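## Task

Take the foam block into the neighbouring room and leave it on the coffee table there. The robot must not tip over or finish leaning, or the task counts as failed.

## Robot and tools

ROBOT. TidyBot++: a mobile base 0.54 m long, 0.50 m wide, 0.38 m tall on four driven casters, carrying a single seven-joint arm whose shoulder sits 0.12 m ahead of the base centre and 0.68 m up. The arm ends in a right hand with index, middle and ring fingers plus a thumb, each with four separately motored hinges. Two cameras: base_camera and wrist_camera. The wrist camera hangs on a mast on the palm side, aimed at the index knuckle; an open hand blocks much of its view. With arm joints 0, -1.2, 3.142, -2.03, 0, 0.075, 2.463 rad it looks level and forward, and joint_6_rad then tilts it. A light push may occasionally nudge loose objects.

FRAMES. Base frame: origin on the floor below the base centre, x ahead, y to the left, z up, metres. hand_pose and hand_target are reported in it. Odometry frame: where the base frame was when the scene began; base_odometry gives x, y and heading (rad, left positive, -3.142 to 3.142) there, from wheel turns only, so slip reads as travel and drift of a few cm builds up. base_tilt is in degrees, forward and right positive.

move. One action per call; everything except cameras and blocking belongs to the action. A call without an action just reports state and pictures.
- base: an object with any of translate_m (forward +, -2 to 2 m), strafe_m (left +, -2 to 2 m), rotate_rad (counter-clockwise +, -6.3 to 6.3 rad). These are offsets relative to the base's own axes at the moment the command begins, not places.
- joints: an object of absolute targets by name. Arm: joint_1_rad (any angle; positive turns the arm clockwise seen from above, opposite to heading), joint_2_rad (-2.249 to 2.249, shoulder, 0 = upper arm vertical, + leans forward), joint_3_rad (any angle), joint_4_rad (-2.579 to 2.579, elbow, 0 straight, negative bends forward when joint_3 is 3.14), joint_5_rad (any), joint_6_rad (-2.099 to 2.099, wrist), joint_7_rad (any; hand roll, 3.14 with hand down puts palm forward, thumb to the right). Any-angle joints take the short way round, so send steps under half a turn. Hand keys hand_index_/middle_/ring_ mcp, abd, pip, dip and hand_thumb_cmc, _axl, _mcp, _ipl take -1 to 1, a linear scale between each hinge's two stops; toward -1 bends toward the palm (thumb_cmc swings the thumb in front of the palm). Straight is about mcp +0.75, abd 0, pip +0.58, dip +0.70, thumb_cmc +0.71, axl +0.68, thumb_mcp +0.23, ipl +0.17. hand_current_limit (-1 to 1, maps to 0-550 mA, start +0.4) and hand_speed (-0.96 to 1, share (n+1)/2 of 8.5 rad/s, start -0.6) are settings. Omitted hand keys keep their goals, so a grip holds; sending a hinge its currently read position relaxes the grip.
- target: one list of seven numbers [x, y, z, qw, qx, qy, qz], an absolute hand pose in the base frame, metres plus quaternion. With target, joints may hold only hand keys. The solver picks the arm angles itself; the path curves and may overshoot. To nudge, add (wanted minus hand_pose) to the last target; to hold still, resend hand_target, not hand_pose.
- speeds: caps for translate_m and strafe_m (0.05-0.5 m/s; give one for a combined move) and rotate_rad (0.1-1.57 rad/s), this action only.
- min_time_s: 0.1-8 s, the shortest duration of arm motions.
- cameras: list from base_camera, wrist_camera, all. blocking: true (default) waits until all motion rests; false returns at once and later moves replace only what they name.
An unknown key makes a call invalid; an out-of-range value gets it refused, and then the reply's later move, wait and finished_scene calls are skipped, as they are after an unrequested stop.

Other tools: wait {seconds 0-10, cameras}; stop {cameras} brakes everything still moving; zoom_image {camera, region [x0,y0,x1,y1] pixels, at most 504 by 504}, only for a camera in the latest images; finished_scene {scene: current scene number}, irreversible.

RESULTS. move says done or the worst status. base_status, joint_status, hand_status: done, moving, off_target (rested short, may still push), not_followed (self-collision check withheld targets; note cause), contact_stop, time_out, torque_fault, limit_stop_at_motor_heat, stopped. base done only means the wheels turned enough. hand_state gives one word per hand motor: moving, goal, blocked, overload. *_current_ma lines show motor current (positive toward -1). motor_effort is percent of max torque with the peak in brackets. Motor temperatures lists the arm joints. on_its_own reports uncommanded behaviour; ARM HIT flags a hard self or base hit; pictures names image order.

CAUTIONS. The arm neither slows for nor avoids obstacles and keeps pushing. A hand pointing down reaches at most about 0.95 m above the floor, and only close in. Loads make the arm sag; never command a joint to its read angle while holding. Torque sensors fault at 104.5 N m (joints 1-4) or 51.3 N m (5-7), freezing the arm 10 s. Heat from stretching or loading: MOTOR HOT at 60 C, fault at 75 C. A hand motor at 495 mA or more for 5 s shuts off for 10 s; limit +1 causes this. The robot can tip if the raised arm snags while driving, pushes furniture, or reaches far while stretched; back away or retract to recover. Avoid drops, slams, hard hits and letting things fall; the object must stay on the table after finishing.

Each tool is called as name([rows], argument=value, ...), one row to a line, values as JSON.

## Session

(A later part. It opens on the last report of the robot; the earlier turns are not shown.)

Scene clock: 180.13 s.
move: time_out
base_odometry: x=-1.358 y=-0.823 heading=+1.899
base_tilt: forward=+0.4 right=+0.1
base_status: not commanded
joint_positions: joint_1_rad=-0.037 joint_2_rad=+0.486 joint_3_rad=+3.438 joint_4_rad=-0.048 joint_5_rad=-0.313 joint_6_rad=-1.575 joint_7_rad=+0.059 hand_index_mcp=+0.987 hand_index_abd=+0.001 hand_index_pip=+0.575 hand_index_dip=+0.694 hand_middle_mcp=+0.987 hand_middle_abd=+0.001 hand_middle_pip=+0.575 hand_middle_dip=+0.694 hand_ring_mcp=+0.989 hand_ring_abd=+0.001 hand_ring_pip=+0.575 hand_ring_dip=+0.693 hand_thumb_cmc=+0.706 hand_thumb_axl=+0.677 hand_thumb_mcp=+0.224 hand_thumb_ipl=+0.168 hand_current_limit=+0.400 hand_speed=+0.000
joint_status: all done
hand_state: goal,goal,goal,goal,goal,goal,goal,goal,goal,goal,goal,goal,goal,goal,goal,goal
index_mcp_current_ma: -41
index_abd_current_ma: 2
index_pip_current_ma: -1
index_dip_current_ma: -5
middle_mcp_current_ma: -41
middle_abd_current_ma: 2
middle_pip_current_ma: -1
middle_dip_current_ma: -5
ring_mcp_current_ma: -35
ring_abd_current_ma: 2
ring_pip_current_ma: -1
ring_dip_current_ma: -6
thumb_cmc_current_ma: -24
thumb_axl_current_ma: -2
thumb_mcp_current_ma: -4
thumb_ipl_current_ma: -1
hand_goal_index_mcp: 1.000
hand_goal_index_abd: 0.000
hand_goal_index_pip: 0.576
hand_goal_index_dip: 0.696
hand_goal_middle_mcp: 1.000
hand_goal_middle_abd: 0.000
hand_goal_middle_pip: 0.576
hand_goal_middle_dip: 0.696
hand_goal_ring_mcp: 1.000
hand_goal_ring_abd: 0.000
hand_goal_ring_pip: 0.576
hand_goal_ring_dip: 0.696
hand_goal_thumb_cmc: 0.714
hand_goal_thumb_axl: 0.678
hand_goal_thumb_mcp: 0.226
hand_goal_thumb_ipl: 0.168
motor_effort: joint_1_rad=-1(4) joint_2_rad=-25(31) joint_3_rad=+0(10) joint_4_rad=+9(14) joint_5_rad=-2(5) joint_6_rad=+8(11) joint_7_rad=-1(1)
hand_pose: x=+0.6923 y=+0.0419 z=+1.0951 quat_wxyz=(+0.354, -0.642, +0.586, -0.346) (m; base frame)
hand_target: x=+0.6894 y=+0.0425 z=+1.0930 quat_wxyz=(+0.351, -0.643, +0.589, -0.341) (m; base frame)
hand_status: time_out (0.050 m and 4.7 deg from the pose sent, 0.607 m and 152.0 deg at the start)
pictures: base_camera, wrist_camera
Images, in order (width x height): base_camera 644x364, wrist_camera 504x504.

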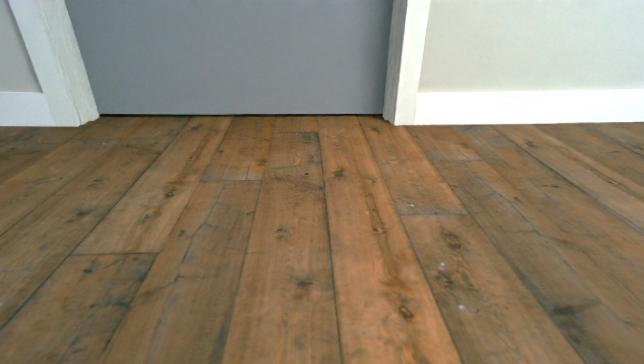

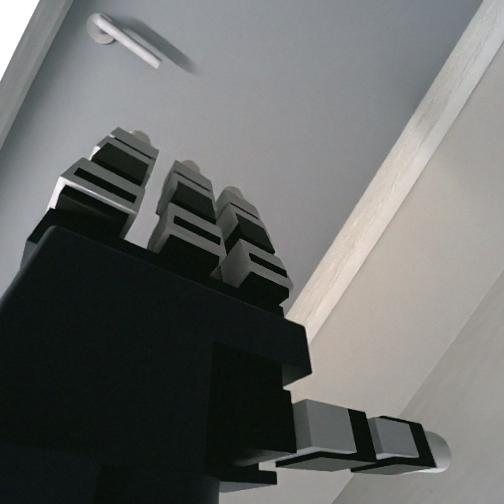

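move(joints={"joint_1_rad": 0.0, "joint_2_rad": 0.178, "joint_3_rad": 3.142, "joint_4_rad": -0.912, "joint_5_rad": 0.0, "joint_6_rad": -0.831, "joint_7_rad": 0.0}, min_time_s=2, cameras=["all"])

Scene clock: 205.57 s.
move: done
base_odometry: x=-1.358 y=-0.823 heading=+1.899
base_tilt: forward=+0.4 right=+0.1
base_status: not commanded
joint_positions: joint_1_rad=-0.016 joint_2_rad=+0.212 joint_3_rad=+3.164 joint_4_rad=-0.880 joint_5_rad=-0.082 joint_6_rad=-0.896 joint_7_rad=+0.057 hand_index_mcp=+0.987 hand_index_abd=+0.001 hand_index_pip=+0.575 hand_index_dip=+0.694 hand_middle_mcp=+0.987 hand_middle_abd=+0.001 hand_middle_pip=+0.575 hand_middle_dip=+0.694 hand_ring_mcp=+0.989 hand_ring_abd=+0.001 hand_ring_pip=+0.575 hand_ring_dip=+0.693 hand_thumb_cmc=+0.706 hand_thumb_axl=+0.677 hand_thumb_mcp=+0.224 hand_thumb_ipl=+0.168 hand_current_limit=+0.400 hand_speed=+0.000
joint_status: all done
hand_state: goal,goal,goal,goal,goal,goal,goal,goal,goal,goal,goal,goal,goal,goal,goal,goal
index_mcp_current_ma: -41
index_abd_current_ma: 2
index_pip_current_ma: -1
index_dip_current_ma: -5
middle_mcp_current_ma: -41
middle_abd_current_ma: 2
middle_pip_current_ma: -1
middle_dip_current_ma: -5
ring_mcp_current_ma: -35
ring_abd_current_ma: 2
ring_pip_current_ma: -1
ring_dip_current_ma: -6
thumb_cmc_current_ma: -24
thumb_axl_current_ma: -2
thumb_mcp_current_ma: -4
thumb_ipl_current_ma: -1
hand_goal_index_mcp: 1.000
hand_goal_index_abd: 0.000
hand_goal_index_pip: 0.576
hand_goal_index_dip: 0.696
hand_goal_middle_mcp: 1.000
hand_goal_middle_abd: 0.000
hand_goal_middle_pip: 0.576
hand_goal_middle_dip: 0.696
hand_goal_ring_mcp: 1.000
hand_goal_ring_abd: 0.000
hand_goal_ring_pip: 0.576
hand_goal_ring_dip: 0.696
hand_goal_thumb_cmc: 0.714
hand_goal_thumb_axl: 0.678
hand_goal_thumb_mcp: 0.226
hand_goal_thumb_ipl: 0.168
motor_effort: joint_1_rad=-1(2) joint_2_rad=-22(27) joint_3_rad=+0(2) joint_4_rad=+15(16) joint_5_rad=-2(3) joint_6_rad=+9(10) joint_7_rad=-1(1)
hand_pose: x=+0.7267 y=+0.0410 z=+1.0386 quat_wxyz=(+0.401, -0.606, +0.579, -0.370) (m; base frame)
hand_target: x=+0.7262 y=+0.0238 z=+1.0580 quat_wxyz=(+0.405, -0.579, +0.580, -0.405) (m; base frame)
hand_status: not commanded
pictures: base_camera, wrist_camera
Images, in order (width x height): base_camera 644x364, wrist_camera 504x504.

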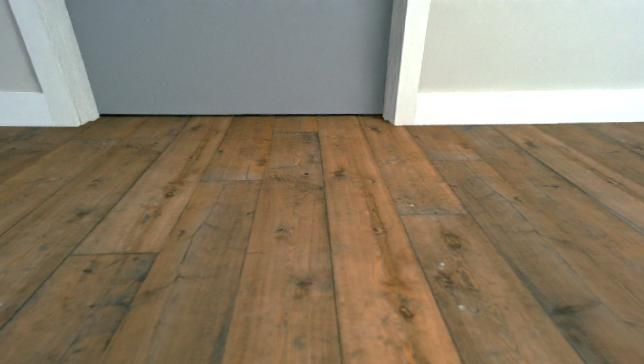

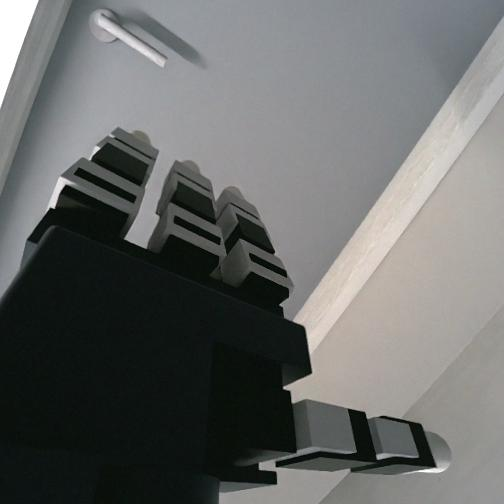

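move(base={"translate_m": 0.28, "strafe_m": -0.04}, speeds={"translate_m": 0.2}, cameras=["all"])

Scene clock: 231.30 s.
move: done
base_odometry: x=-1.410 y=-0.545 heading=+1.899
base_tilt: forward=+0.4 right=+0.1
base_status: done
joint_positions: joint_1_rad=-0.014 joint_2_rad=+0.197 joint_3_rad=+3.162 joint_4_rad=-0.882 joint_5_rad=-0.080 joint_6_rad=-0.893 joint_7_rad=+0.057 hand_index_mcp=+0.987 hand_index_abd=+0.001 hand_index_pip=+0.575 hand_index_dip=+0.694 hand_middle_mcp=+0.987 hand_middle_abd=+0.001 hand_middle_pip=+0.575 hand_middle_dip=+0.694 hand_ring_mcp=+0.989 hand_ring_abd=+0.001 hand_ring_pip=+0.575 hand_ring_dip=+0.693 hand_thumb_cmc=+0.706 hand_thumb_axl=+0.677 hand_thumb_mcp=+0.224 hand_thumb_ipl=+0.168 hand_current_limit=+0.400 hand_speed=+0.000
joint_status: not commanded
hand_state: goal,goal,goal,goal,goal,goal,goal,goal,goal,goal,goal,goal,goal,goal,goal,goal
index_mcp_current_ma: -41
index_abd_current_ma: 2
index_pip_current_ma: -1
index_dip_current_ma: -5
middle_mcp_current_ma: -41
middle_abd_current_ma: 2
middle_pip_current_ma: -1
middle_dip_current_ma: -5
ring_mcp_current_ma: -35
ring_abd_current_ma: 2
ring_pip_current_ma: -1
ring_dip_current_ma: -6
thumb_cmc_current_ma: -24
thumb_axl_current_ma: -2
thumb_mcp_current_ma: -4
thumb_ipl_current_ma: -1
hand_goal_index_mcp: 1.000
hand_goal_index_abd: 0.000
hand_goal_index_pip: 0.576
hand_goal_index_dip: 0.696
hand_goal_middle_mcp: 1.000
hand_goal_middle_abd: 0.000
hand_goal_middle_pip: 0.576
hand_goal_middle_dip: 0.696
hand_goal_ring_mcp: 1.000
hand_goal_ring_abd: 0.000
hand_goal_ring_pip: 0.576
hand_goal_ring_dip: 0.696
hand_goal_thumb_cmc: 0.714
hand_goal_thumb_axl: 0.678
hand_goal_thumb_mcp: 0.226
hand_goal_thumb_ipl: 0.168
motor_effort: joint_1_rad=-1(1) joint_2_rad=-21(25) joint_3_rad=+0(1) joint_4_rad=+15(16) joint_5_rad=-2(2) joint_6_rad=+10(10) joint_7_rad=+0(1)
hand_pose: x=+0.7217 y=+0.0402 z=+1.0480 quat_wxyz=(+0.406, -0.602, +0.576, -0.376) (m; base frame)
hand_target: x=+0.7262 y=+0.0238 z=+1.0580 quat_wxyz=(+0.405, -0.579, +0.580, -0.405) (m; base frame)
hand_status: not commanded
pictures: base_camera, wrist_camera
Images, in order (width x height): base_camera 644x364, wrist_camera 504x504.

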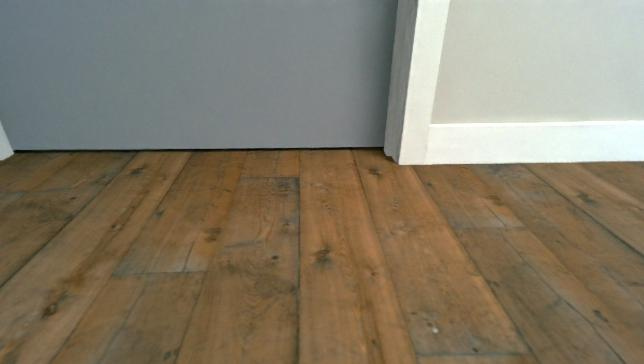

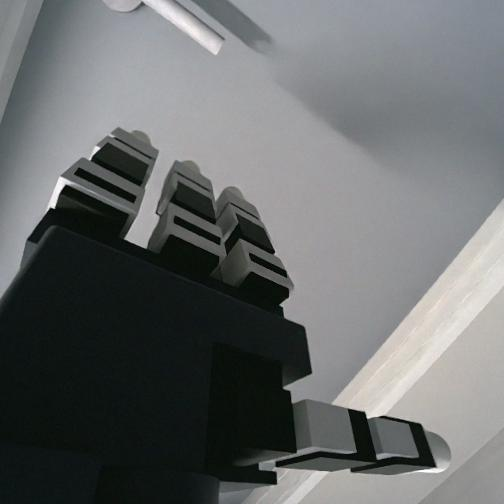

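move(base={"translate_m": 0.1}, speeds={"translate_m": 0.1}, cameras=["wrist_camera"])

move(joints={"joint_1_rad": 0.0, "joint_2_rad": 0.125, "joint_3_rad": 3.142, "joint_4_rad": -1.150, "joint_5_rad": 0.06, "joint_6_rad": -0.645, "joint_7_rad": -0.05}, min_time_s=1.5, cameras=["wrist_camera"])

Scene clock: 250.10 s.
move: done
base_odometry: x=-1.443 y=-0.450 heading=+1.899
base_tilt: forward=+0.4 right=+0.1
base_status: done
joint_positions: joint_1_rad=-0.014 joint_2_rad=+0.192 joint_3_rad=+3.162 joint_4_rad=-0.883 joint_5_rad=-0.080 joint_6_rad=-0.892 joint_7_rad=+0.057 hand_index_mcp=+0.987 hand_index_abd=+0.001 hand_index_pip=+0.575 hand_index_dip=+0.694 hand_middle_mcp=+0.987 hand_middle_abd=+0.001 hand_middle_pip=+0.575 hand_middle_dip=+0.694 hand_ring_mcp=+0.989 hand_ring_abd=+0.001 hand_ring_pip=+0.575 hand_ring_dip=+0.693 hand_thumb_cmc=+0.706 hand_thumb_axl=+0.677 hand_thumb_mcp=+0.224 hand_thumb_ipl=+0.168 hand_current_limit=+0.400 hand_speed=+0.000
joint_status: not commanded
hand_state: goal,goal,goal,goal,goal,goal,goal,goal,goal,goal,goal,goal,goal,goal,goal,goal
index_mcp_current_ma: -41
index_abd_current_ma: 2
index_pip_current_ma: -1
index_dip_current_ma: -5
middle_mcp_current_ma: -41
middle_abd_current_ma: 2
middle_pip_current_ma: -1
middle_dip_current_ma: -5
ring_mcp_current_ma: -35
ring_abd_current_ma: 2
ring_pip_current_ma: -1
ring_dip_current_ma: -6
thumb_cmc_current_ma: -24
thumb_axl_current_ma: -2
thumb_mcp_current_ma: -4
thumb_ipl_current_ma: -1
hand_goal_index_mcp: 1.000
hand_goal_index_abd: 0.000
hand_goal_index_pip: 0.576
hand_goal_index_dip: 0.696
hand_goal_middle_mcp: 1.000
hand_goal_middle_abd: 0.000
hand_goal_middle_pip: 0.576
hand_goal_middle_dip: 0.696
hand_goal_ring_mcp: 1.000
hand_goal_ring_abd: 0.000
hand_goal_ring_pip: 0.576
hand_goal_ring_dip: 0.696
hand_goal_thumb_cmc: 0.714
hand_goal_thumb_axl: 0.678
hand_goal_thumb_mcp: 0.226
hand_goal_thumb_ipl: 0.168
motor_effort: joint_1_rad=+0(1) joint_2_rad=-22(25) joint_3_rad=+0(1) joint_4_rad=+15(16) joint_5_rad=-2(2) joint_6_rad=+9(10) joint_7_rad=+0(1)
hand_pose: x=+0.7200 y=+0.0401 z=+1.0508 quat_wxyz=(+0.407, -0.601, +0.575, -0.378) (m; base frame)
hand_target: x=+0.7262 y=+0.0238 z=+1.0580 quat_wxyz=(+0.405, -0.579, +0.580, -0.405) (m; base frame)
hand_status: not commanded
pictures: wrist_camera
Images, in order (width x height): wrist_camera 504x504.

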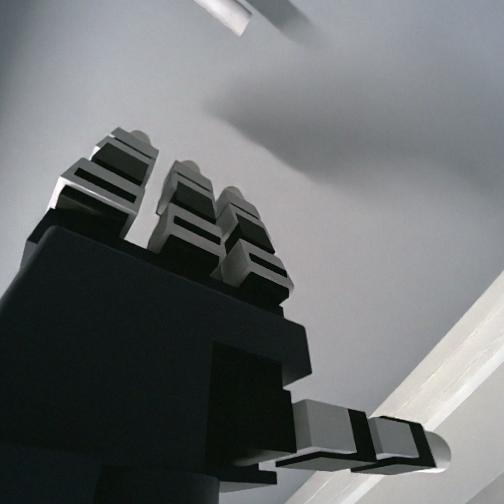

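Scene clock: 251.90 s.
move: done
base_odometry: x=-1.443 y=-0.450 heading=+1.899
base_tilt: forward=+0.4 right=+0.1
base_status: not commanded
joint_positions: joint_1_rad=-0.014 joint_2_rad=+0.158 joint_3_rad=+3.162 joint_4_rad=-1.119 joint_5_rad=-0.022 joint_6_rad=-0.710 joint_7_rad=+0.008 hand_index_mcp=+0.987 hand_index_abd=+0.001 hand_index_pip=+0.575 hand_index_dip=+0.694 hand_middle_mcp=+0.987 hand_middle_abd=+0.001 hand_middle_pip=+0.575 hand_middle_dip=+0.694 hand_ring_mcp=+0.989 hand_ring_abd=+0.001 hand_ring_pip=+0.575 hand_ring_dip=+0.693 hand_thumb_cmc=+0.706 hand_thumb_axl=+0.677 hand_thumb_mcp=+0.224 hand_thumb_ipl=+0.168 hand_current_limit=+0.400 hand_speed=+0.000
joint_status: all done
hand_state: goal,goal,goal,goal,goal,goal,goal,goal,goal,goal,goal,goal,goal,goal,goal,goal
index_mcp_current_ma: -41
index_abd_current_ma: 2
index_pip_current_ma: -1
index_dip_current_ma: -5
middle_mcp_current_ma: -41
middle_abd_current_ma: 2
middle_pip_current_ma: -1
middle_dip_current_ma: -5
ring_mcp_current_ma: -35
ring_abd_current_ma: 2
ring_pip_current_ma: -1
ring_dip_current_ma: -6
thumb_cmc_current_ma: -24
thumb_axl_current_ma: -2
thumb_mcp_current_ma: -4
thumb_ipl_current_ma: -1
hand_goal_index_mcp: 1.000
hand_goal_index_abd: 0.000
hand_goal_index_pip: 0.576
hand_goal_index_dip: 0.696
hand_goal_middle_mcp: 1.000
hand_goal_middle_abd: 0.000
hand_goal_middle_pip: 0.576
hand_goal_middle_dip: 0.696
hand_goal_ring_mcp: 1.000
hand_goal_ring_abd: 0.000
hand_goal_ring_pip: 0.576
hand_goal_ring_dip: 0.696
hand_goal_thumb_cmc: 0.714
hand_goal_thumb_axl: 0.678
hand_goal_thumb_mcp: 0.226
hand_goal_thumb_ipl: 0.168
motor_effort: joint_1_rad=-1(1) joint_2_rad=-22(23) joint_3_rad=+0(1) joint_4_rad=+16(17) joint_5_rad=-2(3) joint_6_rad=+9(10) joint_7_rad=-1(2)
hand_pose: x=+0.7277 y=+0.0267 z=+0.9891 quat_wxyz=(+0.390, -0.591, +0.593, -0.382) (m; base frame)
hand_target: x=+0.7271 y=+0.0131 z=+1.0080 quat_wxyz=(+0.396, -0.571, +0.587, -0.416) (m; base frame)
hand_status: not commanded
pictures: wrist_camera
Images, in order (width x height): wrist_camera 504x504.

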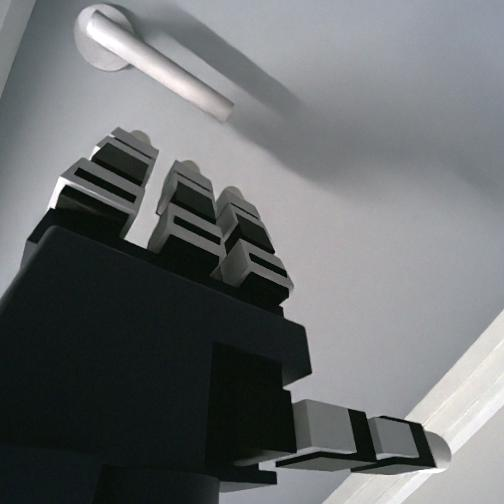

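move(joints={"joint_1_rad": 0.0, "joint_2_rad": 0.099, "joint_3_rad": 3.142, "joint_4_rad": -1.346, "joint_5_rad": 0.06, "joint_6_rad": -0.476, "joint_7_rad": -0.05, "hand_current_limit": 0.7}, min_time_s=1.5, cameras=["wrist_camera"])

move(joints={"joint_1_rad": 0.0, "joint_2_rad": 0.0934, "joint_3_rad": 3.142, "joint_4_rad": -1.5136, "joint_5_rad": 0.06, "joint_6_rad": -0.313, "joint_7_rad": -0.05}, min_time_s=2, cameras=["wrist_camera"])

Scene clock: 267.63 s.
move: done
base_odometry: x=-1.443 y=-0.450 heading=+1.899
base_tilt: forward=+0.4 right=+0.1
base_status: not commanded
joint_positions: joint_1_rad=-0.014 joint_2_rad=+0.132 joint_3_rad=+3.162 joint_4_rad=-1.314 joint_5_rad=-0.022 joint_6_rad=-0.541 joint_7_rad=+0.008 hand_index_mcp=+0.987 hand_index_abd=+0.001 hand_index_pip=+0.575 hand_index_dip=+0.694 hand_middle_mcp=+0.987 hand_middle_abd=+0.001 hand_middle_pip=+0.575 hand_middle_dip=+0.694 hand_ring_mcp=+0.989 hand_ring_abd=+0.001 hand_ring_pip=+0.575 hand_ring_dip=+0.693 hand_thumb_cmc=+0.706 hand_thumb_axl=+0.677 hand_thumb_mcp=+0.224 hand_thumb_ipl=+0.168 hand_current_limit=+0.700 hand_speed=+0.000
joint_status: all done
hand_state: goal,goal,goal,goal,goal,goal,goal,goal,goal,goal,goal,goal,goal,goal,goal,goal
index_mcp_current_ma: -41
index_abd_current_ma: 2
index_pip_current_ma: -1
index_dip_current_ma: -5
middle_mcp_current_ma: -41
middle_abd_current_ma: 2
middle_pip_current_ma: -1
middle_dip_current_ma: -5
ring_mcp_current_ma: -35
ring_abd_current_ma: 2
ring_pip_current_ma: -1
ring_dip_current_ma: -6
thumb_cmc_current_ma: -24
thumb_axl_current_ma: -2
thumb_mcp_current_ma: -4
thumb_ipl_current_ma: -1
hand_goal_index_mcp: 1.000
hand_goal_index_abd: 0.000
hand_goal_index_pip: 0.576
hand_goal_index_dip: 0.696
hand_goal_middle_mcp: 1.000
hand_goal_middle_abd: 0.000
hand_goal_middle_pip: 0.576
hand_goal_middle_dip: 0.696
hand_goal_ring_mcp: 1.000
hand_goal_ring_abd: 0.000
hand_goal_ring_pip: 0.576
hand_goal_ring_dip: 0.696
hand_goal_thumb_cmc: 0.714
hand_goal_thumb_axl: 0.678
hand_goal_thumb_mcp: 0.226
hand_goal_thumb_ipl: 0.168
motor_effort: joint_1_rad=-1(1) joint_2_rad=-21(22) joint_3_rad=+1(2) joint_4_rad=+16(17) joint_5_rad=-2(2) joint_6_rad=+9(10) joint_7_rad=+0(1)
hand_pose: x=+0.7279 y=+0.0256 z=+0.9385 quat_wxyz=(+0.389, -0.590, +0.595, -0.382) (m; base frame)
hand_target: x=+0.7270 y=+0.0153 z=+0.9566 quat_wxyz=(+0.397, -0.575, +0.584, -0.414) (m; base frame)
hand_status: not commanded
pictures: wrist_camera
Images, in order (width x height): wrist_camera 504x504.

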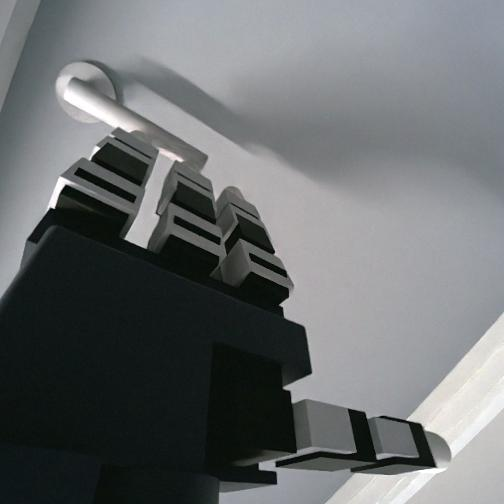

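Scene clock: 269.93 s.
move: done
base_odometry: x=-1.443 y=-0.450 heading=+1.899
base_tilt: forward=+0.4 right=+0.1
base_status: not commanded
joint_positions: joint_1_rad=-0.014 joint_2_rad=+0.127 joint_3_rad=+3.162 joint_4_rad=-1.481 joint_5_rad=-0.022 joint_6_rad=-0.378 joint_7_rad=+0.008 hand_index_mcp=+0.987 hand_index_abd=+0.001 hand_index_pip=+0.575 hand_index_dip=+0.694 hand_middle_mcp=+0.987 hand_middle_abd=+0.001 hand_middle_pip=+0.575 hand_middle_dip=+0.694 hand_ring_mcp=+0.989 hand_ring_abd=+0.001 hand_ring_pip=+0.575 hand_ring_dip=+0.693 hand_thumb_cmc=+0.706 hand_thumb_axl=+0.677 hand_thumb_mcp=+0.224 hand_thumb_ipl=+0.168 hand_current_limit=+0.700 hand_speed=+0.000
joint_status: all done
hand_state: goal,goal,goal,goal,goal,goal,goal,goal,goal,goal,goal,goal,goal,goal,goal,goal
index_mcp_current_ma: -41
index_abd_current_ma: 2
index_pip_current_ma: -1
index_dip_current_ma: -5
middle_mcp_current_ma: -41
middle_abd_current_ma: 2
middle_pip_current_ma: -1
middle_dip_current_ma: -5
ring_mcp_current_ma: -35
ring_abd_current_ma: 2
ring_pip_current_ma: -1
ring_dip_current_ma: -6
thumb_cmc_current_ma: -24
thumb_axl_current_ma: -2
thumb_mcp_current_ma: -4
thumb_ipl_current_ma: -1
hand_goal_index_mcp: 1.000
hand_goal_index_abd: 0.000
hand_goal_index_pip: 0.576
hand_goal_index_dip: 0.696
hand_goal_middle_mcp: 1.000
hand_goal_middle_abd: 0.000
hand_goal_middle_pip: 0.576
hand_goal_middle_dip: 0.696
hand_goal_ring_mcp: 1.000
hand_goal_ring_abd: 0.000
hand_goal_ring_pip: 0.576
hand_goal_ring_dip: 0.696
hand_goal_thumb_cmc: 0.714
hand_goal_thumb_axl: 0.678
hand_goal_thumb_mcp: 0.226
hand_goal_thumb_ipl: 0.168
motor_effort: joint_1_rad=-1(2) joint_2_rad=-21(23) joint_3_rad=+0(2) joint_4_rad=+16(17) joint_5_rad=-2(2) joint_6_rad=+9(10) joint_7_rad=+0(1)
hand_pose: x=+0.7283 y=+0.0246 z=+0.8887 quat_wxyz=(+0.389, -0.589, +0.596, -0.383) (m; base frame)
hand_target: x=+0.7270 y=+0.0177 z=+0.9062 quat_wxyz=(+0.399, -0.577, +0.581, -0.413) (m; base frame)
hand_status: not commanded
pictures: wrist_camera
Images, in order (width x height): wrist_camera 504x504.

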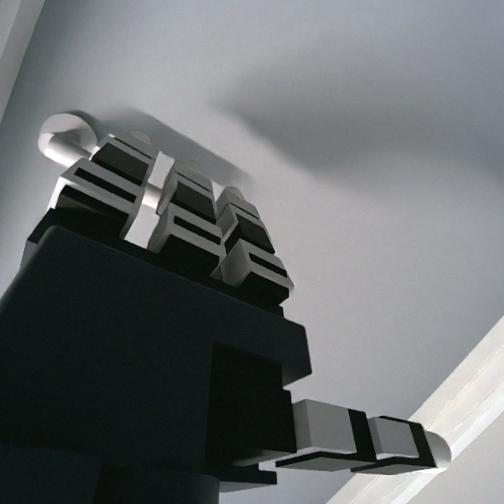

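move(joints={"joint_1_rad": 0.0, "joint_2_rad": 0.125, "joint_3_rad": 3.142, "joint_4_rad": -1.150, "joint_5_rad": 0.06, "joint_6_rad": -0.645, "joint_7_rad": -0.05}, min_time_s=1.5, cameras=[])

move(base={"translate_m": 0.08}, speeds={"translate_m": 0.1}, cameras=["wrist_camera"])

move(joints={"joint_1_rad": 0.0, "joint_2_rad": 0.099, "joint_3_rad": 3.142, "joint_4_rad": -1.346, "joint_5_rad": 0.06, "joint_6_rad": -0.476, "joint_7_rad": -0.05, "hand_current_limit": 0.7}, min_time_s=1.5, cameras=["wrist_camera"])

Scene clock: 286.47 s.
move: done
base_odometry: x=-1.443 y=-0.450 heading=+1.899
base_tilt: forward=+0.4 right=+0.1
base_status: not commanded
joint_positions: joint_1_rad=-0.014 joint_2_rad=+0.126 joint_3_rad=+3.162 joint_4_rad=-1.180 joint_5_rad=-0.021 joint_6_rad=-0.569 joint_7_rad=+0.007 hand_index_mcp=+0.987 hand_index_abd=+0.001 hand_index_pip=+0.575 hand_index_dip=+0.694 hand_middle_mcp=+0.975 hand_middle_abd=-0.001 hand_middle_pip=+0.569 hand_middle_dip=+0.693 hand_ring_mcp=+0.979 hand_ring_abd=+0.000 hand_ring_pip=+0.569 hand_ring_dip=+0.692 hand_thumb_cmc=+0.706 hand_thumb_axl=+0.677 hand_thumb_mcp=+0.224 hand_thumb_ipl=+0.168 hand_current_limit=+0.700 hand_speed=+0.000
joint_status: all done
hand_state: goal,goal,goal,goal,blocked,goal,goal,goal,blocked,goal,goal,goal,goal,goal,goal,goal
index_mcp_current_ma: -41
index_abd_current_ma: 2
index_pip_current_ma: -1
index_dip_current_ma: -5
middle_mcp_current_ma: -88
middle_abd_current_ma: -2
middle_pip_current_ma: -19
middle_dip_current_ma: -8
ring_mcp_current_ma: -74
ring_abd_current_ma: 1
ring_pip_current_ma: -18
ring_dip_current_ma: -9
thumb_cmc_current_ma: -24
thumb_axl_current_ma: -2
thumb_mcp_current_ma: -4
thumb_ipl_current_ma: -1
hand_goal_index_mcp: 1.000
hand_goal_index_abd: 0.000
hand_goal_index_pip: 0.576
hand_goal_index_dip: 0.696
hand_goal_middle_mcp: 1.000
hand_goal_middle_abd: 0.000
hand_goal_middle_pip: 0.576
hand_goal_middle_dip: 0.696
hand_goal_ring_mcp: 1.000
hand_goal_ring_abd: 0.000
hand_goal_ring_pip: 0.576
hand_goal_ring_dip: 0.696
hand_goal_thumb_cmc: 0.714
hand_goal_thumb_axl: 0.678
hand_goal_thumb_mcp: 0.226
hand_goal_thumb_ipl: 0.168
motor_effort: joint_1_rad=+0(1) joint_2_rad=-21(24) joint_3_rad=+1(1) joint_4_rad=+16(20) joint_5_rad=-2(2) joint_6_rad=+10(14) joint_7_rad=+0(1)
hand_pose: x=+0.7378 y=+0.0254 z=+1.0102 quat_wxyz=(+0.422, -0.568, +0.572, -0.415) (m; base frame)
hand_target: x=+0.7271 y=+0.0131 z=+1.0079 quat_wxyz=(+0.396, -0.571, +0.587, -0.416) (m; base frame)
hand_status: not commanded
pictures: none
No camera images: "cameras" was empty.

Scene clock: 287.80 s.
move: done
base_odometry: x=-1.468 y=-0.374 heading=+1.899
base_tilt: forward=+0.3 right=+0.1
base_status: done
joint_positions: joint_1_rad=-0.014 joint_2_rad=+0.096 joint_3_rad=+3.159 joint_4_rad=-1.179 joint_5_rad=-0.020 joint_6_rad=-0.600 joint_7_rad=+0.006 hand_index_mcp=+0.946 hand_index_abd=-0.018 hand_index_pip=+0.550 hand_index_dip=+0.684 hand_middle_mcp=+0.976 hand_middle_abd=-0.001 hand_middle_pip=+0.569 hand_middle_dip=+0.693 hand_ring_mcp=+0.980 hand_ring_abd=+0.000 hand_ring_pip=+0.569 hand_ring_dip=+0.692 hand_thumb_cmc=+0.705 hand_thumb_axl=+0.677 hand_thumb_mcp=+0.224 hand_thumb_ipl=+0.168 hand_current_limit=+0.700 hand_speed=+0.000
joint_status: not commanded
hand_state: blocked,goal,blocked,goal,blocked,goal,goal,goal,blocked,goal,goal,goal,goal,goal,goal,goal
index_mcp_current_ma: -215
index_abd_current_ma: -47
index_pip_current_ma: -88
index_dip_current_ma: -36
middle_mcp_current_ma: -84
middle_abd_current_ma: -2
middle_pip_current_ma: -19
middle_dip_current_ma: -8
ring_mcp_current_ma: -70
ring_abd_current_ma: 1
ring_pip_current_ma: -18
ring_dip_current_ma: -9
thumb_cmc_current_ma: -25
thumb_axl_current_ma: -2
thumb_mcp_current_ma: -4
thumb_ipl_current_ma: -1
hand_goal_index_mcp: 1.000
hand_goal_index_abd: 0.000
hand_goal_index_pip: 0.576
hand_goal_index_dip: 0.696
hand_goal_middle_mcp: 1.000
hand_goal_middle_abd: 0.000
hand_goal_middle_pip: 0.576
hand_goal_middle_dip: 0.696
hand_goal_ring_mcp: 1.000
hand_goal_ring_abd: 0.000
hand_goal_ring_pip: 0.576
hand_goal_ring_dip: 0.696
hand_goal_thumb_cmc: 0.714
hand_goal_thumb_axl: 0.678
hand_goal_thumb_mcp: 0.226
hand_goal_thumb_ipl: 0.168
motor_effort: joint_1_rad=-1(1) joint_2_rad=-14(22) joint_3_rad=+1(2) joint_4_rad=+17(19) joint_5_rad=-2(2) joint_6_rad=+14(17) joint_7_rad=-1(1)
hand_pose: x=+0.7223 y=+0.0263 z=+1.0211 quat_wxyz=(+0.422, -0.569, +0.571, -0.415) (m; base frame)
hand_target: x=+0.7271 y=+0.0131 z=+1.0079 quat_wxyz=(+0.396, -0.571, +0.587, -0.416) (m; base frame)
hand_status: not commanded
pictures: wrist_camera
Images, in order (width x height): wrist_camera 504x504.

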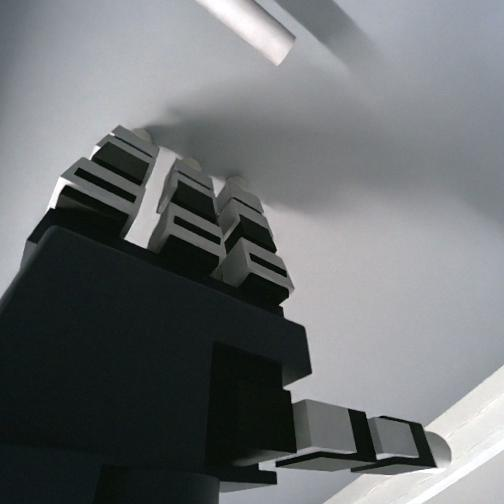

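Scene clock: 289.60 s.
move: done
base_odometry: x=-1.468 y=-0.374 heading=+1.899
base_tilt: forward=+0.4 right=+0.0
base_status: not commanded
joint_positions: joint_1_rad=-0.014 joint_2_rad=+0.084 joint_3_rad=+3.159 joint_4_rad=-1.303 joint_5_rad=-0.020 joint_6_rad=-0.530 joint_7_rad=+0.006 hand_index_mcp=+1.000 hand_index_abd=-0.010 hand_index_pip=+0.618 hand_index_dip=+0.718 hand_middle_mcp=+0.976 hand_middle_abd=-0.001 hand_middle_pip=+0.569 hand_middle_dip=+0.693 hand_ring_mcp=+0.980 hand_ring_abd=+0.000 hand_ring_pip=+0.569 hand_ring_dip=+0.692 hand_thumb_cmc=+0.705 hand_thumb_axl=+0.677 hand_thumb_mcp=+0.224 hand_thumb_ipl=+0.168 hand_current_limit=+0.700 hand_speed=+0.000
joint_status: all done
hand_state: goal,goal,blocked,blocked,blocked,goal,goal,goal,blocked,goal,goal,goal,goal,goal,goal,goal
index_mcp_current_ma: 1
index_abd_current_ma: -23
index_pip_current_ma: 150
index_dip_current_ma: 71
middle_mcp_current_ma: -84
middle_abd_current_ma: -2
middle_pip_current_ma: -19
middle_dip_current_ma: -8
ring_mcp_current_ma: -70
ring_abd_current_ma: 1
ring_pip_current_ma: -18
ring_dip_current_ma: -9
thumb_cmc_current_ma: -25
thumb_axl_current_ma: -2
thumb_mcp_current_ma: -4
thumb_ipl_current_ma: -1
hand_goal_index_mcp: 1.000
hand_goal_index_abd: 0.000
hand_goal_index_pip: 0.576
hand_goal_index_dip: 0.696
hand_goal_middle_mcp: 1.000
hand_goal_middle_abd: 0.000
hand_goal_middle_pip: 0.576
hand_goal_middle_dip: 0.696
hand_goal_ring_mcp: 1.000
hand_goal_ring_abd: 0.000
hand_goal_ring_pip: 0.576
hand_goal_ring_dip: 0.696
hand_goal_thumb_cmc: 0.714
hand_goal_thumb_axl: 0.678
hand_goal_thumb_mcp: 0.226
hand_goal_thumb_ipl: 0.168
motor_effort: joint_1_rad=-1(1) joint_2_rad=-16(16) joint_3_rad=+0(2) joint_4_rad=+15(17) joint_5_rad=-2(3) joint_6_rad=+9(14) joint_7_rad=+0(1)
hand_pose: x=+0.7182 y=+0.0261 z=+0.9767 quat_wxyz=(+0.410, -0.577, +0.581, -0.403) (m; base frame)
hand_target: x=+0.7270 y=+0.0152 z=+0.9566 quat_wxyz=(+0.397, -0.575, +0.584, -0.414) (m; base frame)
hand_status: not commanded
pictures: wrist_camera
Images, in order (width x height): wrist_camera 504x504.

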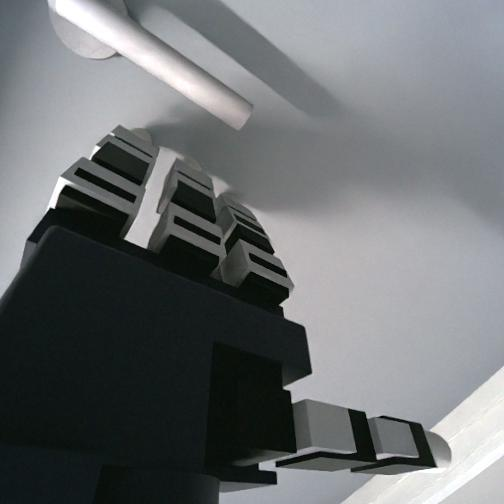

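move(base={"translate_m": -0.015}, speeds={"translate_m": 0.1}, cameras=[])

move(joints={"joint_1_rad": 0.0, "joint_2_rad": 0.0934, "joint_3_rad": 3.142, "joint_4_rad": -1.5136, "joint_5_rad": 0.06, "joint_6_rad": -0.313, "joint_7_rad": -0.05}, min_time_s=2, cameras=["wrist_camera"])

Scene clock: 300.57 s.
move: done
base_odometry: x=-1.463 y=-0.388 heading=+1.899
base_tilt: forward=+0.4 right=+0.0
base_status: done
joint_positions: joint_1_rad=-0.014 joint_2_rad=+0.091 joint_3_rad=+3.159 joint_4_rad=-1.314 joint_5_rad=-0.020 joint_6_rad=-0.530 joint_7_rad=+0.006 hand_index_mcp=+0.991 hand_index_abd=-0.003 hand_index_pip=+0.576 hand_index_dip=+0.698 hand_middle_mcp=+0.976 hand_middle_abd=-0.001 hand_middle_pip=+0.569 hand_middle_dip=+0.693 hand_ring_mcp=+0.980 hand_ring_abd=+0.000 hand_ring_pip=+0.569 hand_ring_dip=+0.692 hand_thumb_cmc=+0.705 hand_thumb_axl=+0.677 hand_thumb_mcp=+0.224 hand_thumb_ipl=+0.168 hand_current_limit=+0.700 hand_speed=+0.000
joint_status: not commanded
hand_state: goal,goal,goal,goal,blocked,goal,goal,goal,blocked,goal,goal,goal,goal,goal,goal,goal
index_mcp_current_ma: -28
index_abd_current_ma: -6
index_pip_current_ma: 0
index_dip_current_ma: 5
middle_mcp_current_ma: -84
middle_abd_current_ma: -2
middle_pip_current_ma: -19
middle_dip_current_ma: -8
ring_mcp_current_ma: -70
ring_abd_current_ma: 1
ring_pip_current_ma: -18
ring_dip_current_ma: -9
thumb_cmc_current_ma: -25
thumb_axl_current_ma: -2
thumb_mcp_current_ma: -4
thumb_ipl_current_ma: -1
hand_goal_index_mcp: 1.000
hand_goal_index_abd: 0.000
hand_goal_index_pip: 0.576
hand_goal_index_dip: 0.696
hand_goal_middle_mcp: 1.000
hand_goal_middle_abd: 0.000
hand_goal_middle_pip: 0.576
hand_goal_middle_dip: 0.696
hand_goal_ring_mcp: 1.000
hand_goal_ring_abd: 0.000
hand_goal_ring_pip: 0.576
hand_goal_ring_dip: 0.696
hand_goal_thumb_cmc: 0.714
hand_goal_thumb_axl: 0.678
hand_goal_thumb_mcp: 0.226
hand_goal_thumb_ipl: 0.168
motor_effort: joint_1_rad=-1(1) joint_2_rad=-19(22) joint_3_rad=+1(1) joint_4_rad=+16(17) joint_5_rad=-2(2) joint_6_rad=+10(10) joint_7_rad=+0(1)
hand_pose: x=+0.7188 y=+0.0261 z=+0.9664 quat_wxyz=(+0.405, -0.580, +0.584, -0.397) (m; base frame)
hand_target: x=+0.7270 y=+0.0152 z=+0.9566 quat_wxyz=(+0.397, -0.575, +0.584, -0.414) (m; base frame)
hand_status: not commanded
pictures: none
No camera images: "cameras" was empty.

Scene clock: 302.87 s.
move: done
base_odometry: x=-1.463 y=-0.388 heading=+1.899
base_tilt: forward=+0.4 right=+0.1
base_status: not commanded
joint_positions: joint_1_rad=-0.014 joint_2_rad=+0.091 joint_3_rad=+3.159 joint_4_rad=-1.459 joint_5_rad=-0.018 joint_6_rad=-0.352 joint_7_rad=+0.006 hand_index_mcp=+0.991 hand_index_abd=-0.003 hand_index_pip=+0.576 hand_index_dip=+0.698 hand_middle_mcp=+0.998 hand_middle_abd=-0.001 hand_middle_pip=+0.576 hand_middle_dip=+0.694 hand_ring_mcp=+1.000 hand_ring_abd=+0.000 hand_ring_pip=+0.590 hand_ring_dip=+0.695 hand_thumb_cmc=+0.705 hand_thumb_axl=+0.677 hand_thumb_mcp=+0.224 hand_thumb_ipl=+0.168 hand_current_limit=+0.700 hand_speed=+0.000
joint_status: all done
hand_state: goal,goal,goal,goal,goal,goal,goal,goal,goal,goal,goal,goal,goal,goal,goal,goal
index_mcp_current_ma: -28
index_abd_current_ma: -6
index_pip_current_ma: 0
index_dip_current_ma: 5
middle_mcp_current_ma: -5
middle_abd_current_ma: -2
middle_pip_current_ma: -1
middle_dip_current_ma: -5
ring_mcp_current_ma: 0
ring_abd_current_ma: 1
ring_pip_current_ma: 44
ring_dip_current_ma: -2
thumb_cmc_current_ma: -25
thumb_axl_current_ma: -2
thumb_mcp_current_ma: -4
thumb_ipl_current_ma: -1
hand_goal_index_mcp: 1.000
hand_goal_index_abd: 0.000
hand_goal_index_pip: 0.576
hand_goal_index_dip: 0.696
hand_goal_middle_mcp: 1.000
hand_goal_middle_abd: 0.000
hand_goal_middle_pip: 0.576
hand_goal_middle_dip: 0.696
hand_goal_ring_mcp: 1.000
hand_goal_ring_abd: 0.000
hand_goal_ring_pip: 0.576
hand_goal_ring_dip: 0.696
hand_goal_thumb_cmc: 0.714
hand_goal_thumb_axl: 0.678
hand_goal_thumb_mcp: 0.226
hand_goal_thumb_ipl: 0.168
motor_effort: joint_1_rad=+0(1) joint_2_rad=-16(21) joint_3_rad=+0(2) joint_4_rad=+13(18) joint_5_rad=-2(3) joint_6_rad=+6(11) joint_7_rad=-1(2)
hand_pose: x=+0.7292 y=+0.0248 z=+0.9293 quat_wxyz=(+0.414, -0.573, +0.578, -0.408) (m; base frame)
hand_target: x=+0.7270 y=+0.0177 z=+0.9062 quat_wxyz=(+0.399, -0.577, +0.581, -0.413) (m; base frame)
hand_status: not commanded
pictures: wrist_camera
Images, in order (width x height): wrist_camera 504x504.

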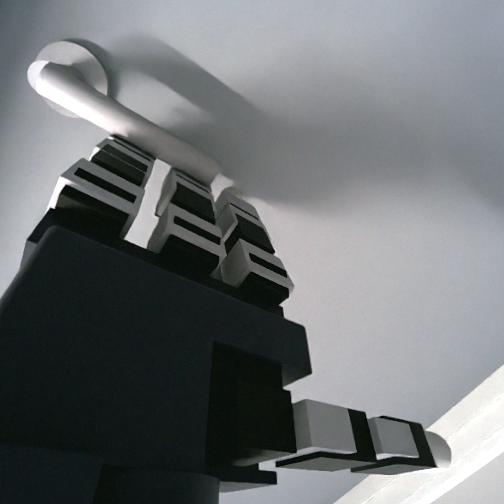

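move(joints={"joint_1_rad": 0.0, "joint_2_rad": 0.112, "joint_3_rad": 3.142, "joint_4_rad": -1.687, "joint_5_rad": 0.06, "joint_6_rad": -0.12, "joint_7_rad": -0.05}, min_time_s=2, cameras=["wrist_camera"])

Scene clock: 310.47 s.
move: off_target
base_odometry: x=-1.463 y=-0.388 heading=+1.899
base_tilt: forward=+0.4 right=+0.1
base_status: not commanded
joint_positions: joint_1_rad=-0.014 joint_2_rad=+0.081 joint_3_rad=+3.157 joint_4_rad=-1.607 joint_5_rad=-0.011 joint_6_rad=-0.124 joint_7_rad=+0.006 hand_index_mcp=+0.991 hand_index_abd=-0.003 hand_index_pip=+0.576 hand_index_dip=+0.698 hand_middle_mcp=+0.991 hand_middle_abd=-0.001 hand_middle_pip=+0.576 hand_middle_dip=+0.694 hand_ring_mcp=+1.001 hand_ring_abd=+0.011 hand_ring_pip=+0.620 hand_ring_dip=+0.696 hand_thumb_cmc=+0.705 hand_thumb_axl=+0.677 hand_thumb_mcp=+0.224 hand_thumb_ipl=+0.168 hand_current_limit=+0.700 hand_speed=+0.000
joint_status: joint_4_rad off_target (ended at -1.607, target -1.687); the others done
hand_state: goal,goal,goal,goal,goal,goal,goal,goal,goal,goal,blocked,goal,goal,goal,goal,goal
index_mcp_current_ma: -28
index_abd_current_ma: -6
index_pip_current_ma: 0
index_dip_current_ma: 5
middle_mcp_current_ma: -26
middle_abd_current_ma: -2
middle_pip_current_ma: -1
middle_dip_current_ma: -5
ring_mcp_current_ma: 2
ring_abd_current_ma: 28
ring_pip_current_ma: 161
ring_dip_current_ma: 0
thumb_cmc_current_ma: -25
thumb_axl_current_ma: -2
thumb_mcp_current_ma: -4
thumb_ipl_current_ma: -1
hand_goal_index_mcp: 1.000
hand_goal_index_abd: 0.000
hand_goal_index_pip: 0.576
hand_goal_index_dip: 0.696
hand_goal_middle_mcp: 1.000
hand_goal_middle_abd: 0.000
hand_goal_middle_pip: 0.576
hand_goal_middle_dip: 0.696
hand_goal_ring_mcp: 1.000
hand_goal_ring_abd: 0.000
hand_goal_ring_pip: 0.576
hand_goal_ring_dip: 0.696
hand_goal_thumb_cmc: 0.714
hand_goal_thumb_axl: 0.678
hand_goal_thumb_mcp: 0.226
hand_goal_thumb_ipl: 0.168
motor_effort: joint_1_rad=+1(1) joint_2_rad=-11(17) joint_3_rad=+2(2) joint_4_rad=+9(13) joint_5_rad=-3(3) joint_6_rad=+1(7) joint_7_rad=-2(2)
hand_pose: x=+0.7378 y=+0.0240 z=+0.9099 quat_wxyz=(+0.437, -0.555, +0.558, -0.435) (m; base frame)
hand_target: x=+0.7267 y=+0.0209 z=+0.8458 quat_wxyz=(+0.402, -0.580, +0.578, -0.410) (m; base frame)
hand_status: not commanded
pictures: wrist_camera
Images, in order (width x height): wrist_camera 504x504.

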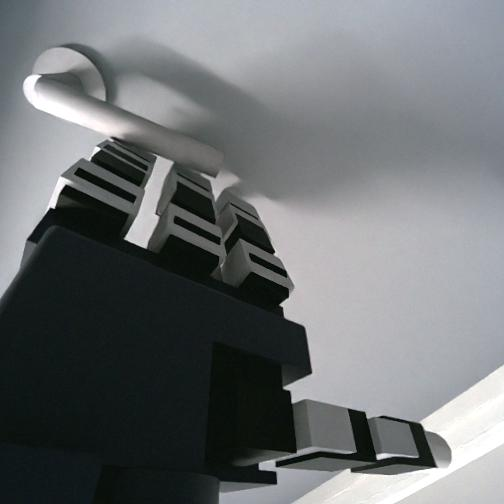

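move(joints={"joint_1_rad": 0.0, "joint_2_rad": 0.14, "joint_3_rad": 3.142, "joint_4_rad": -1.813, "joint_5_rad": 0.06, "joint_6_rad": -0.05, "joint_7_rad": -0.05}, min_time_s=2, cameras=["wrist_camera"])

Scene clock: 324.17 s.
move: off_target
base_odometry: x=-1.463 y=-0.388 heading=+1.899
base_tilt: forward=+0.4 right=+0.1
base_status: not commanded
joint_positions: joint_1_rad=-0.017 joint_2_rad=+0.076 joint_3_rad=+3.131 joint_4_rad=-1.733 joint_5_rad=-0.006 joint_6_rad=-0.048 joint_7_rad=+0.006 hand_index_mcp=+0.991 hand_index_abd=-0.003 hand_index_pip=+0.576 hand_index_dip=+0.698 hand_middle_mcp=+0.991 hand_middle_abd=-0.001 hand_middle_pip=+0.576 hand_middle_dip=+0.694 hand_ring_mcp=+1.001 hand_ring_abd=+0.067 hand_ring_pip=+0.644 hand_ring_dip=+0.713 hand_thumb_cmc=+0.705 hand_thumb_axl=+0.677 hand_thumb_mcp=+0.224 hand_thumb_ipl=+0.168 hand_current_limit=+0.700 hand_speed=+0.000
joint_status: joint_4_rad off_target (ended at -1.733, target -1.813); the others done
hand_state: goal,goal,goal,goal,goal,goal,goal,goal,goal,blocked,blocked,goal,goal,goal,goal,goal
index_mcp_current_ma: -28
index_abd_current_ma: -6
index_pip_current_ma: 0
index_dip_current_ma: 5
middle_mcp_current_ma: -27
middle_abd_current_ma: -2
middle_pip_current_ma: -1
middle_dip_current_ma: -5
ring_mcp_current_ma: 3
ring_abd_current_ma: 224
ring_pip_current_ma: 262
ring_dip_current_ma: 52
thumb_cmc_current_ma: -25
thumb_axl_current_ma: -2
thumb_mcp_current_ma: -4
thumb_ipl_current_ma: -1
hand_goal_index_mcp: 1.000
hand_goal_index_abd: 0.000
hand_goal_index_pip: 0.576
hand_goal_index_dip: 0.696
hand_goal_middle_mcp: 1.000
hand_goal_middle_abd: 0.000
hand_goal_middle_pip: 0.576
hand_goal_middle_dip: 0.696
hand_goal_ring_mcp: 1.000
hand_goal_ring_abd: 0.000
hand_goal_ring_pip: 0.576
hand_goal_ring_dip: 0.696
hand_goal_thumb_cmc: 0.714
hand_goal_thumb_axl: 0.678
hand_goal_thumb_mcp: 0.226
hand_goal_thumb_ipl: 0.168
motor_effort: joint_1_rad=+5(6) joint_2_rad=-10(11) joint_3_rad=+6(7) joint_4_rad=+8(8) joint_5_rad=-3(4) joint_6_rad=+0(3) joint_7_rad=-2(3)
hand_pose: x=+0.7206 y=+0.0406 z=+0.8609 quat_wxyz=(+0.430, -0.574, +0.559, -0.417) (m; base frame)
hand_target: x=+0.7075 y=+0.0221 z=+0.7775 quat_wxyz=(+0.378, -0.598, +0.593, -0.384) (m; base frame)
hand_status: not commanded
pictures: wrist_camera
Images, in order (width x height): wrist_camera 504x504.

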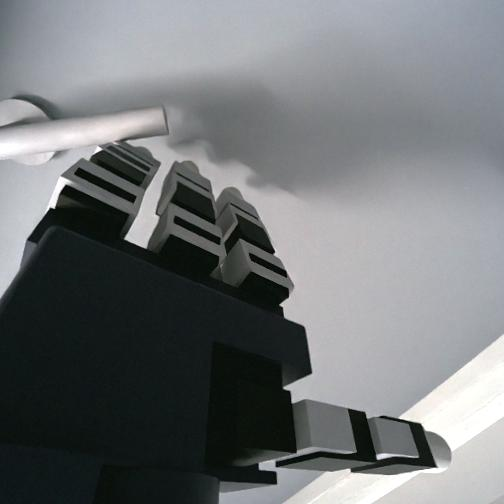

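move(base={"translate_m": 0.08}, speeds={"translate_m": 0.1}, cameras=["all"])

Scene clock: 330.37 s.
move: done
base_odometry: x=-1.489 y=-0.312 heading=+1.899
base_tilt: forward=+0.4 right=+0.1
base_status: done
joint_positions: joint_1_rad=-0.006 joint_2_rad=+0.135 joint_3_rad=+3.132 joint_4_rad=-1.790 joint_5_rad=-0.006 joint_6_rad=-0.044 joint_7_rad=+0.003 hand_index_mcp=+0.990 hand_index_abd=-0.003 hand_index_pip=+0.576 hand_index_dip=+0.698 hand_middle_mcp=+0.990 hand_middle_abd=-0.003 hand_middle_pip=+0.576 hand_middle_dip=+0.696 hand_ring_mcp=+0.992 hand_ring_abd=+0.003 hand_ring_pip=+0.576 hand_ring_dip=+0.699 hand_thumb_cmc=+0.705 hand_thumb_axl=+0.677 hand_thumb_mcp=+0.224 hand_thumb_ipl=+0.168 hand_current_limit=+0.700 hand_speed=+0.000
joint_status: not commanded
hand_state: goal,goal,goal,goal,goal,goal,goal,goal,goal,goal,goal,goal,goal,goal,goal,goal
index_mcp_current_ma: -30
index_abd_current_ma: -6
index_pip_current_ma: 0
index_dip_current_ma: 5
middle_mcp_current_ma: -30
middle_abd_current_ma: -6
middle_pip_current_ma: 0
middle_dip_current_ma: 1
ring_mcp_current_ma: -25
ring_abd_current_ma: 6
ring_pip_current_ma: 0
ring_dip_current_ma: 6
thumb_cmc_current_ma: -26
thumb_axl_current_ma: -2
thumb_mcp_current_ma: -4
thumb_ipl_current_ma: -1
hand_goal_index_mcp: 1.000
hand_goal_index_abd: 0.000
hand_goal_index_pip: 0.576
hand_goal_index_dip: 0.696
hand_goal_middle_mcp: 1.000
hand_goal_middle_abd: 0.000
hand_goal_middle_pip: 0.576
hand_goal_middle_dip: 0.696
hand_goal_ring_mcp: 1.000
hand_goal_ring_abd: 0.000
hand_goal_ring_pip: 0.576
hand_goal_ring_dip: 0.696
hand_goal_thumb_cmc: 0.714
hand_goal_thumb_axl: 0.678
hand_goal_thumb_mcp: 0.226
hand_goal_thumb_ipl: 0.168
motor_effort: joint_1_rad=-1(6) joint_2_rad=-20(22) joint_3_rad=+0(8) joint_4_rad=+16(17) joint_5_rad=-1(3) joint_6_rad=+9(10) joint_7_rad=+0(2)
hand_pose: x=+0.7148 y=+0.0335 z=+0.7944 quat_wxyz=(+0.395, -0.593, +0.586, -0.387) (m; base frame)
hand_target: x=+0.7075 y=+0.0221 z=+0.7775 quat_wxyz=(+0.378, -0.598, +0.593, -0.384) (m; base frame)
hand_status: not commanded
pictures: base_camera, wrist_camera
Images, in order (width x height): base_camera 644x364, wrist_camera 504x504.

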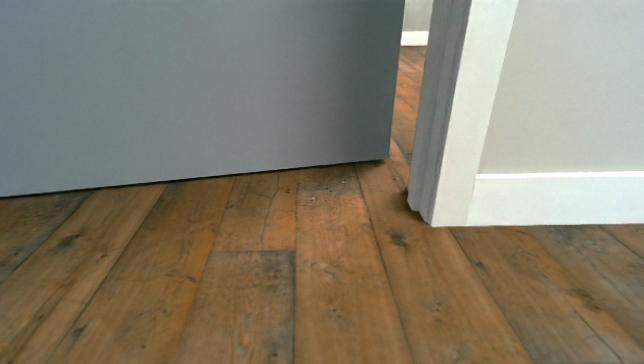

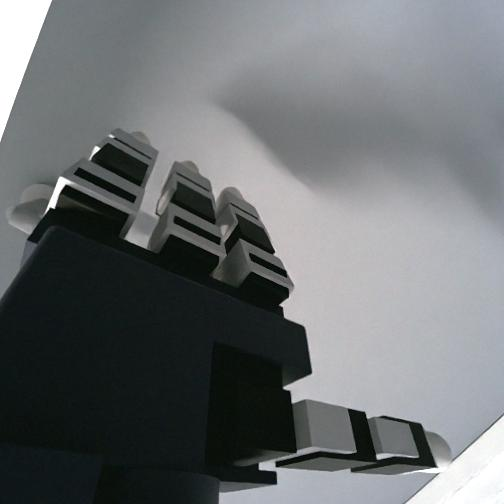

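move(base={"translate_m": 0.2, "strafe_m": 0.2}, speeds={"translate_m": 0.15}, cameras=["all"])

move(base={"translate_m": 0.25}, speeds={"translate_m": 0.15}, cameras=["all"])

Scene clock: 344.30 s.
move: done
base_odometry: x=-1.743 y=-0.187 heading=+1.899
base_tilt: forward=+0.4 right=+0.0
base_status: done
joint_positions: joint_1_rad=-0.002 joint_2_rad=+0.127 joint_3_rad=+3.142 joint_4_rad=-1.810 joint_5_rad=-0.006 joint_6_rad=-0.047 joint_7_rad=+0.003 hand_index_mcp=+0.983 hand_index_abd=-0.003 hand_index_pip=+0.572 hand_index_dip=+0.696 hand_middle_mcp=+0.990 hand_middle_abd=-0.003 hand_middle_pip=+0.576 hand_middle_dip=+0.696 hand_ring_mcp=+0.991 hand_ring_abd=+0.003 hand_ring_pip=+0.576 hand_ring_dip=+0.699 hand_thumb_cmc=+0.705 hand_thumb_axl=+0.677 hand_thumb_mcp=+0.224 hand_thumb_ipl=+0.168 hand_current_limit=+0.700 hand_speed=+0.000
joint_status: not commanded
hand_state: goal,goal,goal,goal,goal,goal,goal,goal,goal,goal,goal,goal,goal,goal,goal,goal
index_mcp_current_ma: -56
index_abd_current_ma: -6
index_pip_current_ma: -10
index_dip_current_ma: 0
middle_mcp_current_ma: -31
middle_abd_current_ma: -5
middle_pip_current_ma: 0
middle_dip_current_ma: 1
ring_mcp_current_ma: -26
ring_abd_current_ma: 6
ring_pip_current_ma: 0
ring_dip_current_ma: 6
thumb_cmc_current_ma: -26
thumb_axl_current_ma: -2
thumb_mcp_current_ma: -5
thumb_ipl_current_ma: -1
hand_goal_index_mcp: 1.000
hand_goal_index_abd: 0.000
hand_goal_index_pip: 0.576
hand_goal_index_dip: 0.696
hand_goal_middle_mcp: 1.000
hand_goal_middle_abd: 0.000
hand_goal_middle_pip: 0.576
hand_goal_middle_dip: 0.696
hand_goal_ring_mcp: 1.000
hand_goal_ring_abd: 0.000
hand_goal_ring_pip: 0.576
hand_goal_ring_dip: 0.696
hand_goal_thumb_cmc: 0.714
hand_goal_thumb_axl: 0.678
hand_goal_thumb_mcp: 0.226
hand_goal_thumb_ipl: 0.168
motor_effort: joint_1_rad=-1(6) joint_2_rad=-20(21) joint_3_rad=+0(5) joint_4_rad=+16(24) joint_5_rad=-2(3) joint_6_rad=+9(18) joint_7_rad=+0(1)
hand_pose: x=+0.7077 y=+0.0255 z=+0.7874 quat_wxyz=(+0.388, -0.592, +0.592, -0.386) (m; base frame)
hand_target: x=+0.7075 y=+0.0221 z=+0.7775 quat_wxyz=(+0.378, -0.598, +0.593, -0.384) (m; base frame)
hand_status: not commanded
pictures: base_camera, wrist_camera
Images, in order (width x height): base_camera 644x364, wrist_camera 504x504.

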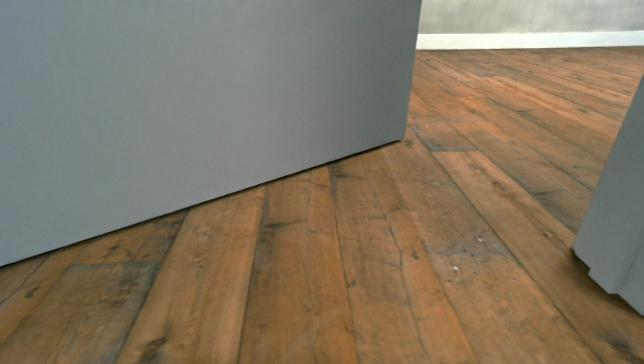

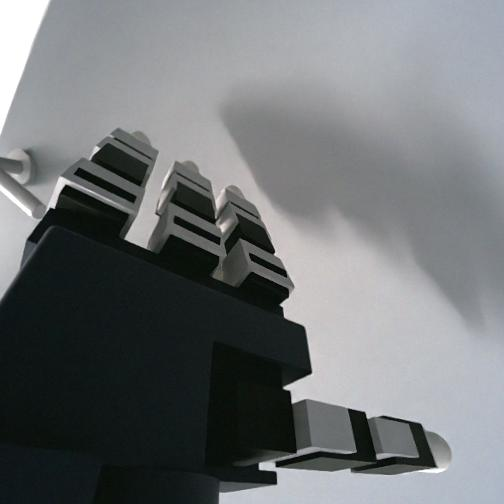

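Scene clock: 346.63 s.
move: done
base_odometry: x=-1.823 y=+0.049 heading=+1.899
base_tilt: forward=+0.4 right=+0.1
base_status: done
joint_positions: joint_1_rad=+0.003 joint_2_rad=+0.136 joint_3_rad=+3.147 joint_4_rad=-1.811 joint_5_rad=-0.006 joint_6_rad=-0.047 joint_7_rad=+0.003 hand_index_mcp=+0.973 hand_index_abd=-0.003 hand_index_pip=+0.568 hand_index_dip=+0.693 hand_middle_mcp=+0.990 hand_middle_abd=-0.003 hand_middle_pip=+0.576 hand_middle_dip=+0.696 hand_ring_mcp=+0.991 hand_ring_abd=+0.003 hand_ring_pip=+0.576 hand_ring_dip=+0.699 hand_thumb_cmc=+0.705 hand_thumb_axl=+0.677 hand_thumb_mcp=+0.224 hand_thumb_ipl=+0.168 hand_current_limit=+0.700 hand_speed=+0.000
joint_status: not commanded
hand_state: blocked,goal,goal,goal,goal,goal,goal,goal,goal,goal,goal,goal,goal,goal,goal,goal
index_mcp_current_ma: -96
index_abd_current_ma: -6
index_pip_current_ma: -22
index_dip_current_ma: -8
middle_mcp_current_ma: -31
middle_abd_current_ma: -5
middle_pip_current_ma: 0
middle_dip_current_ma: 1
ring_mcp_current_ma: -26
ring_abd_current_ma: 6
ring_pip_current_ma: 0
ring_dip_current_ma: 6
thumb_cmc_current_ma: -26
thumb_axl_current_ma: -2
thumb_mcp_current_ma: -5
thumb_ipl_current_ma: -1
hand_goal_index_mcp: 1.000
hand_goal_index_abd: 0.000
hand_goal_index_pip: 0.576
hand_goal_index_dip: 0.696
hand_goal_middle_mcp: 1.000
hand_goal_middle_abd: 0.000
hand_goal_middle_pip: 0.576
hand_goal_middle_dip: 0.696
hand_goal_ring_mcp: 1.000
hand_goal_ring_abd: 0.000
hand_goal_ring_pip: 0.576
hand_goal_ring_dip: 0.696
hand_goal_thumb_cmc: 0.714
hand_goal_thumb_axl: 0.678
hand_goal_thumb_mcp: 0.226
hand_goal_thumb_ipl: 0.168
motor_effort: joint_1_rad=-1(5) joint_2_rad=-20(23) joint_3_rad=+0(4) joint_4_rad=+16(19) joint_5_rad=-1(2) joint_6_rad=+9(13) joint_7_rad=+0(1)
hand_pose: x=+0.7086 y=+0.0194 z=+0.7820 quat_wxyz=(+0.383, -0.591, +0.597, -0.385) (m; base frame)
hand_target: x=+0.7075 y=+0.0221 z=+0.7775 quat_wxyz=(+0.378, -0.598, +0.593, -0.384) (m; base frame)
hand_status: not commanded
pictures: base_camera, wrist_camera
Images, in order (width x height): base_camera 644x364, wrist_camera 504x504.

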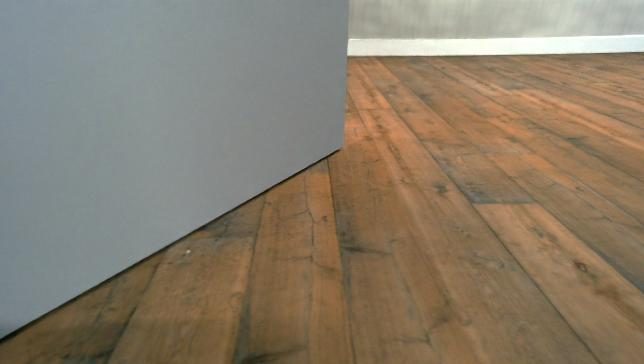

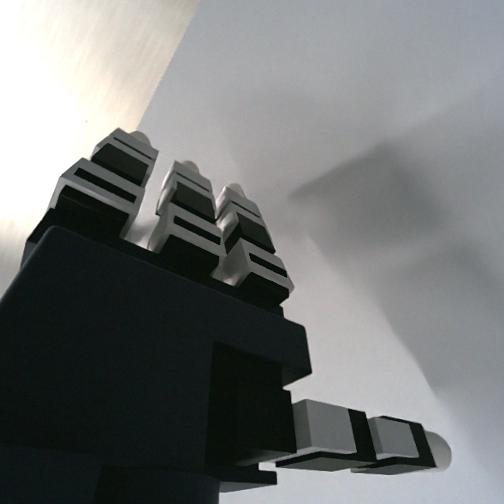

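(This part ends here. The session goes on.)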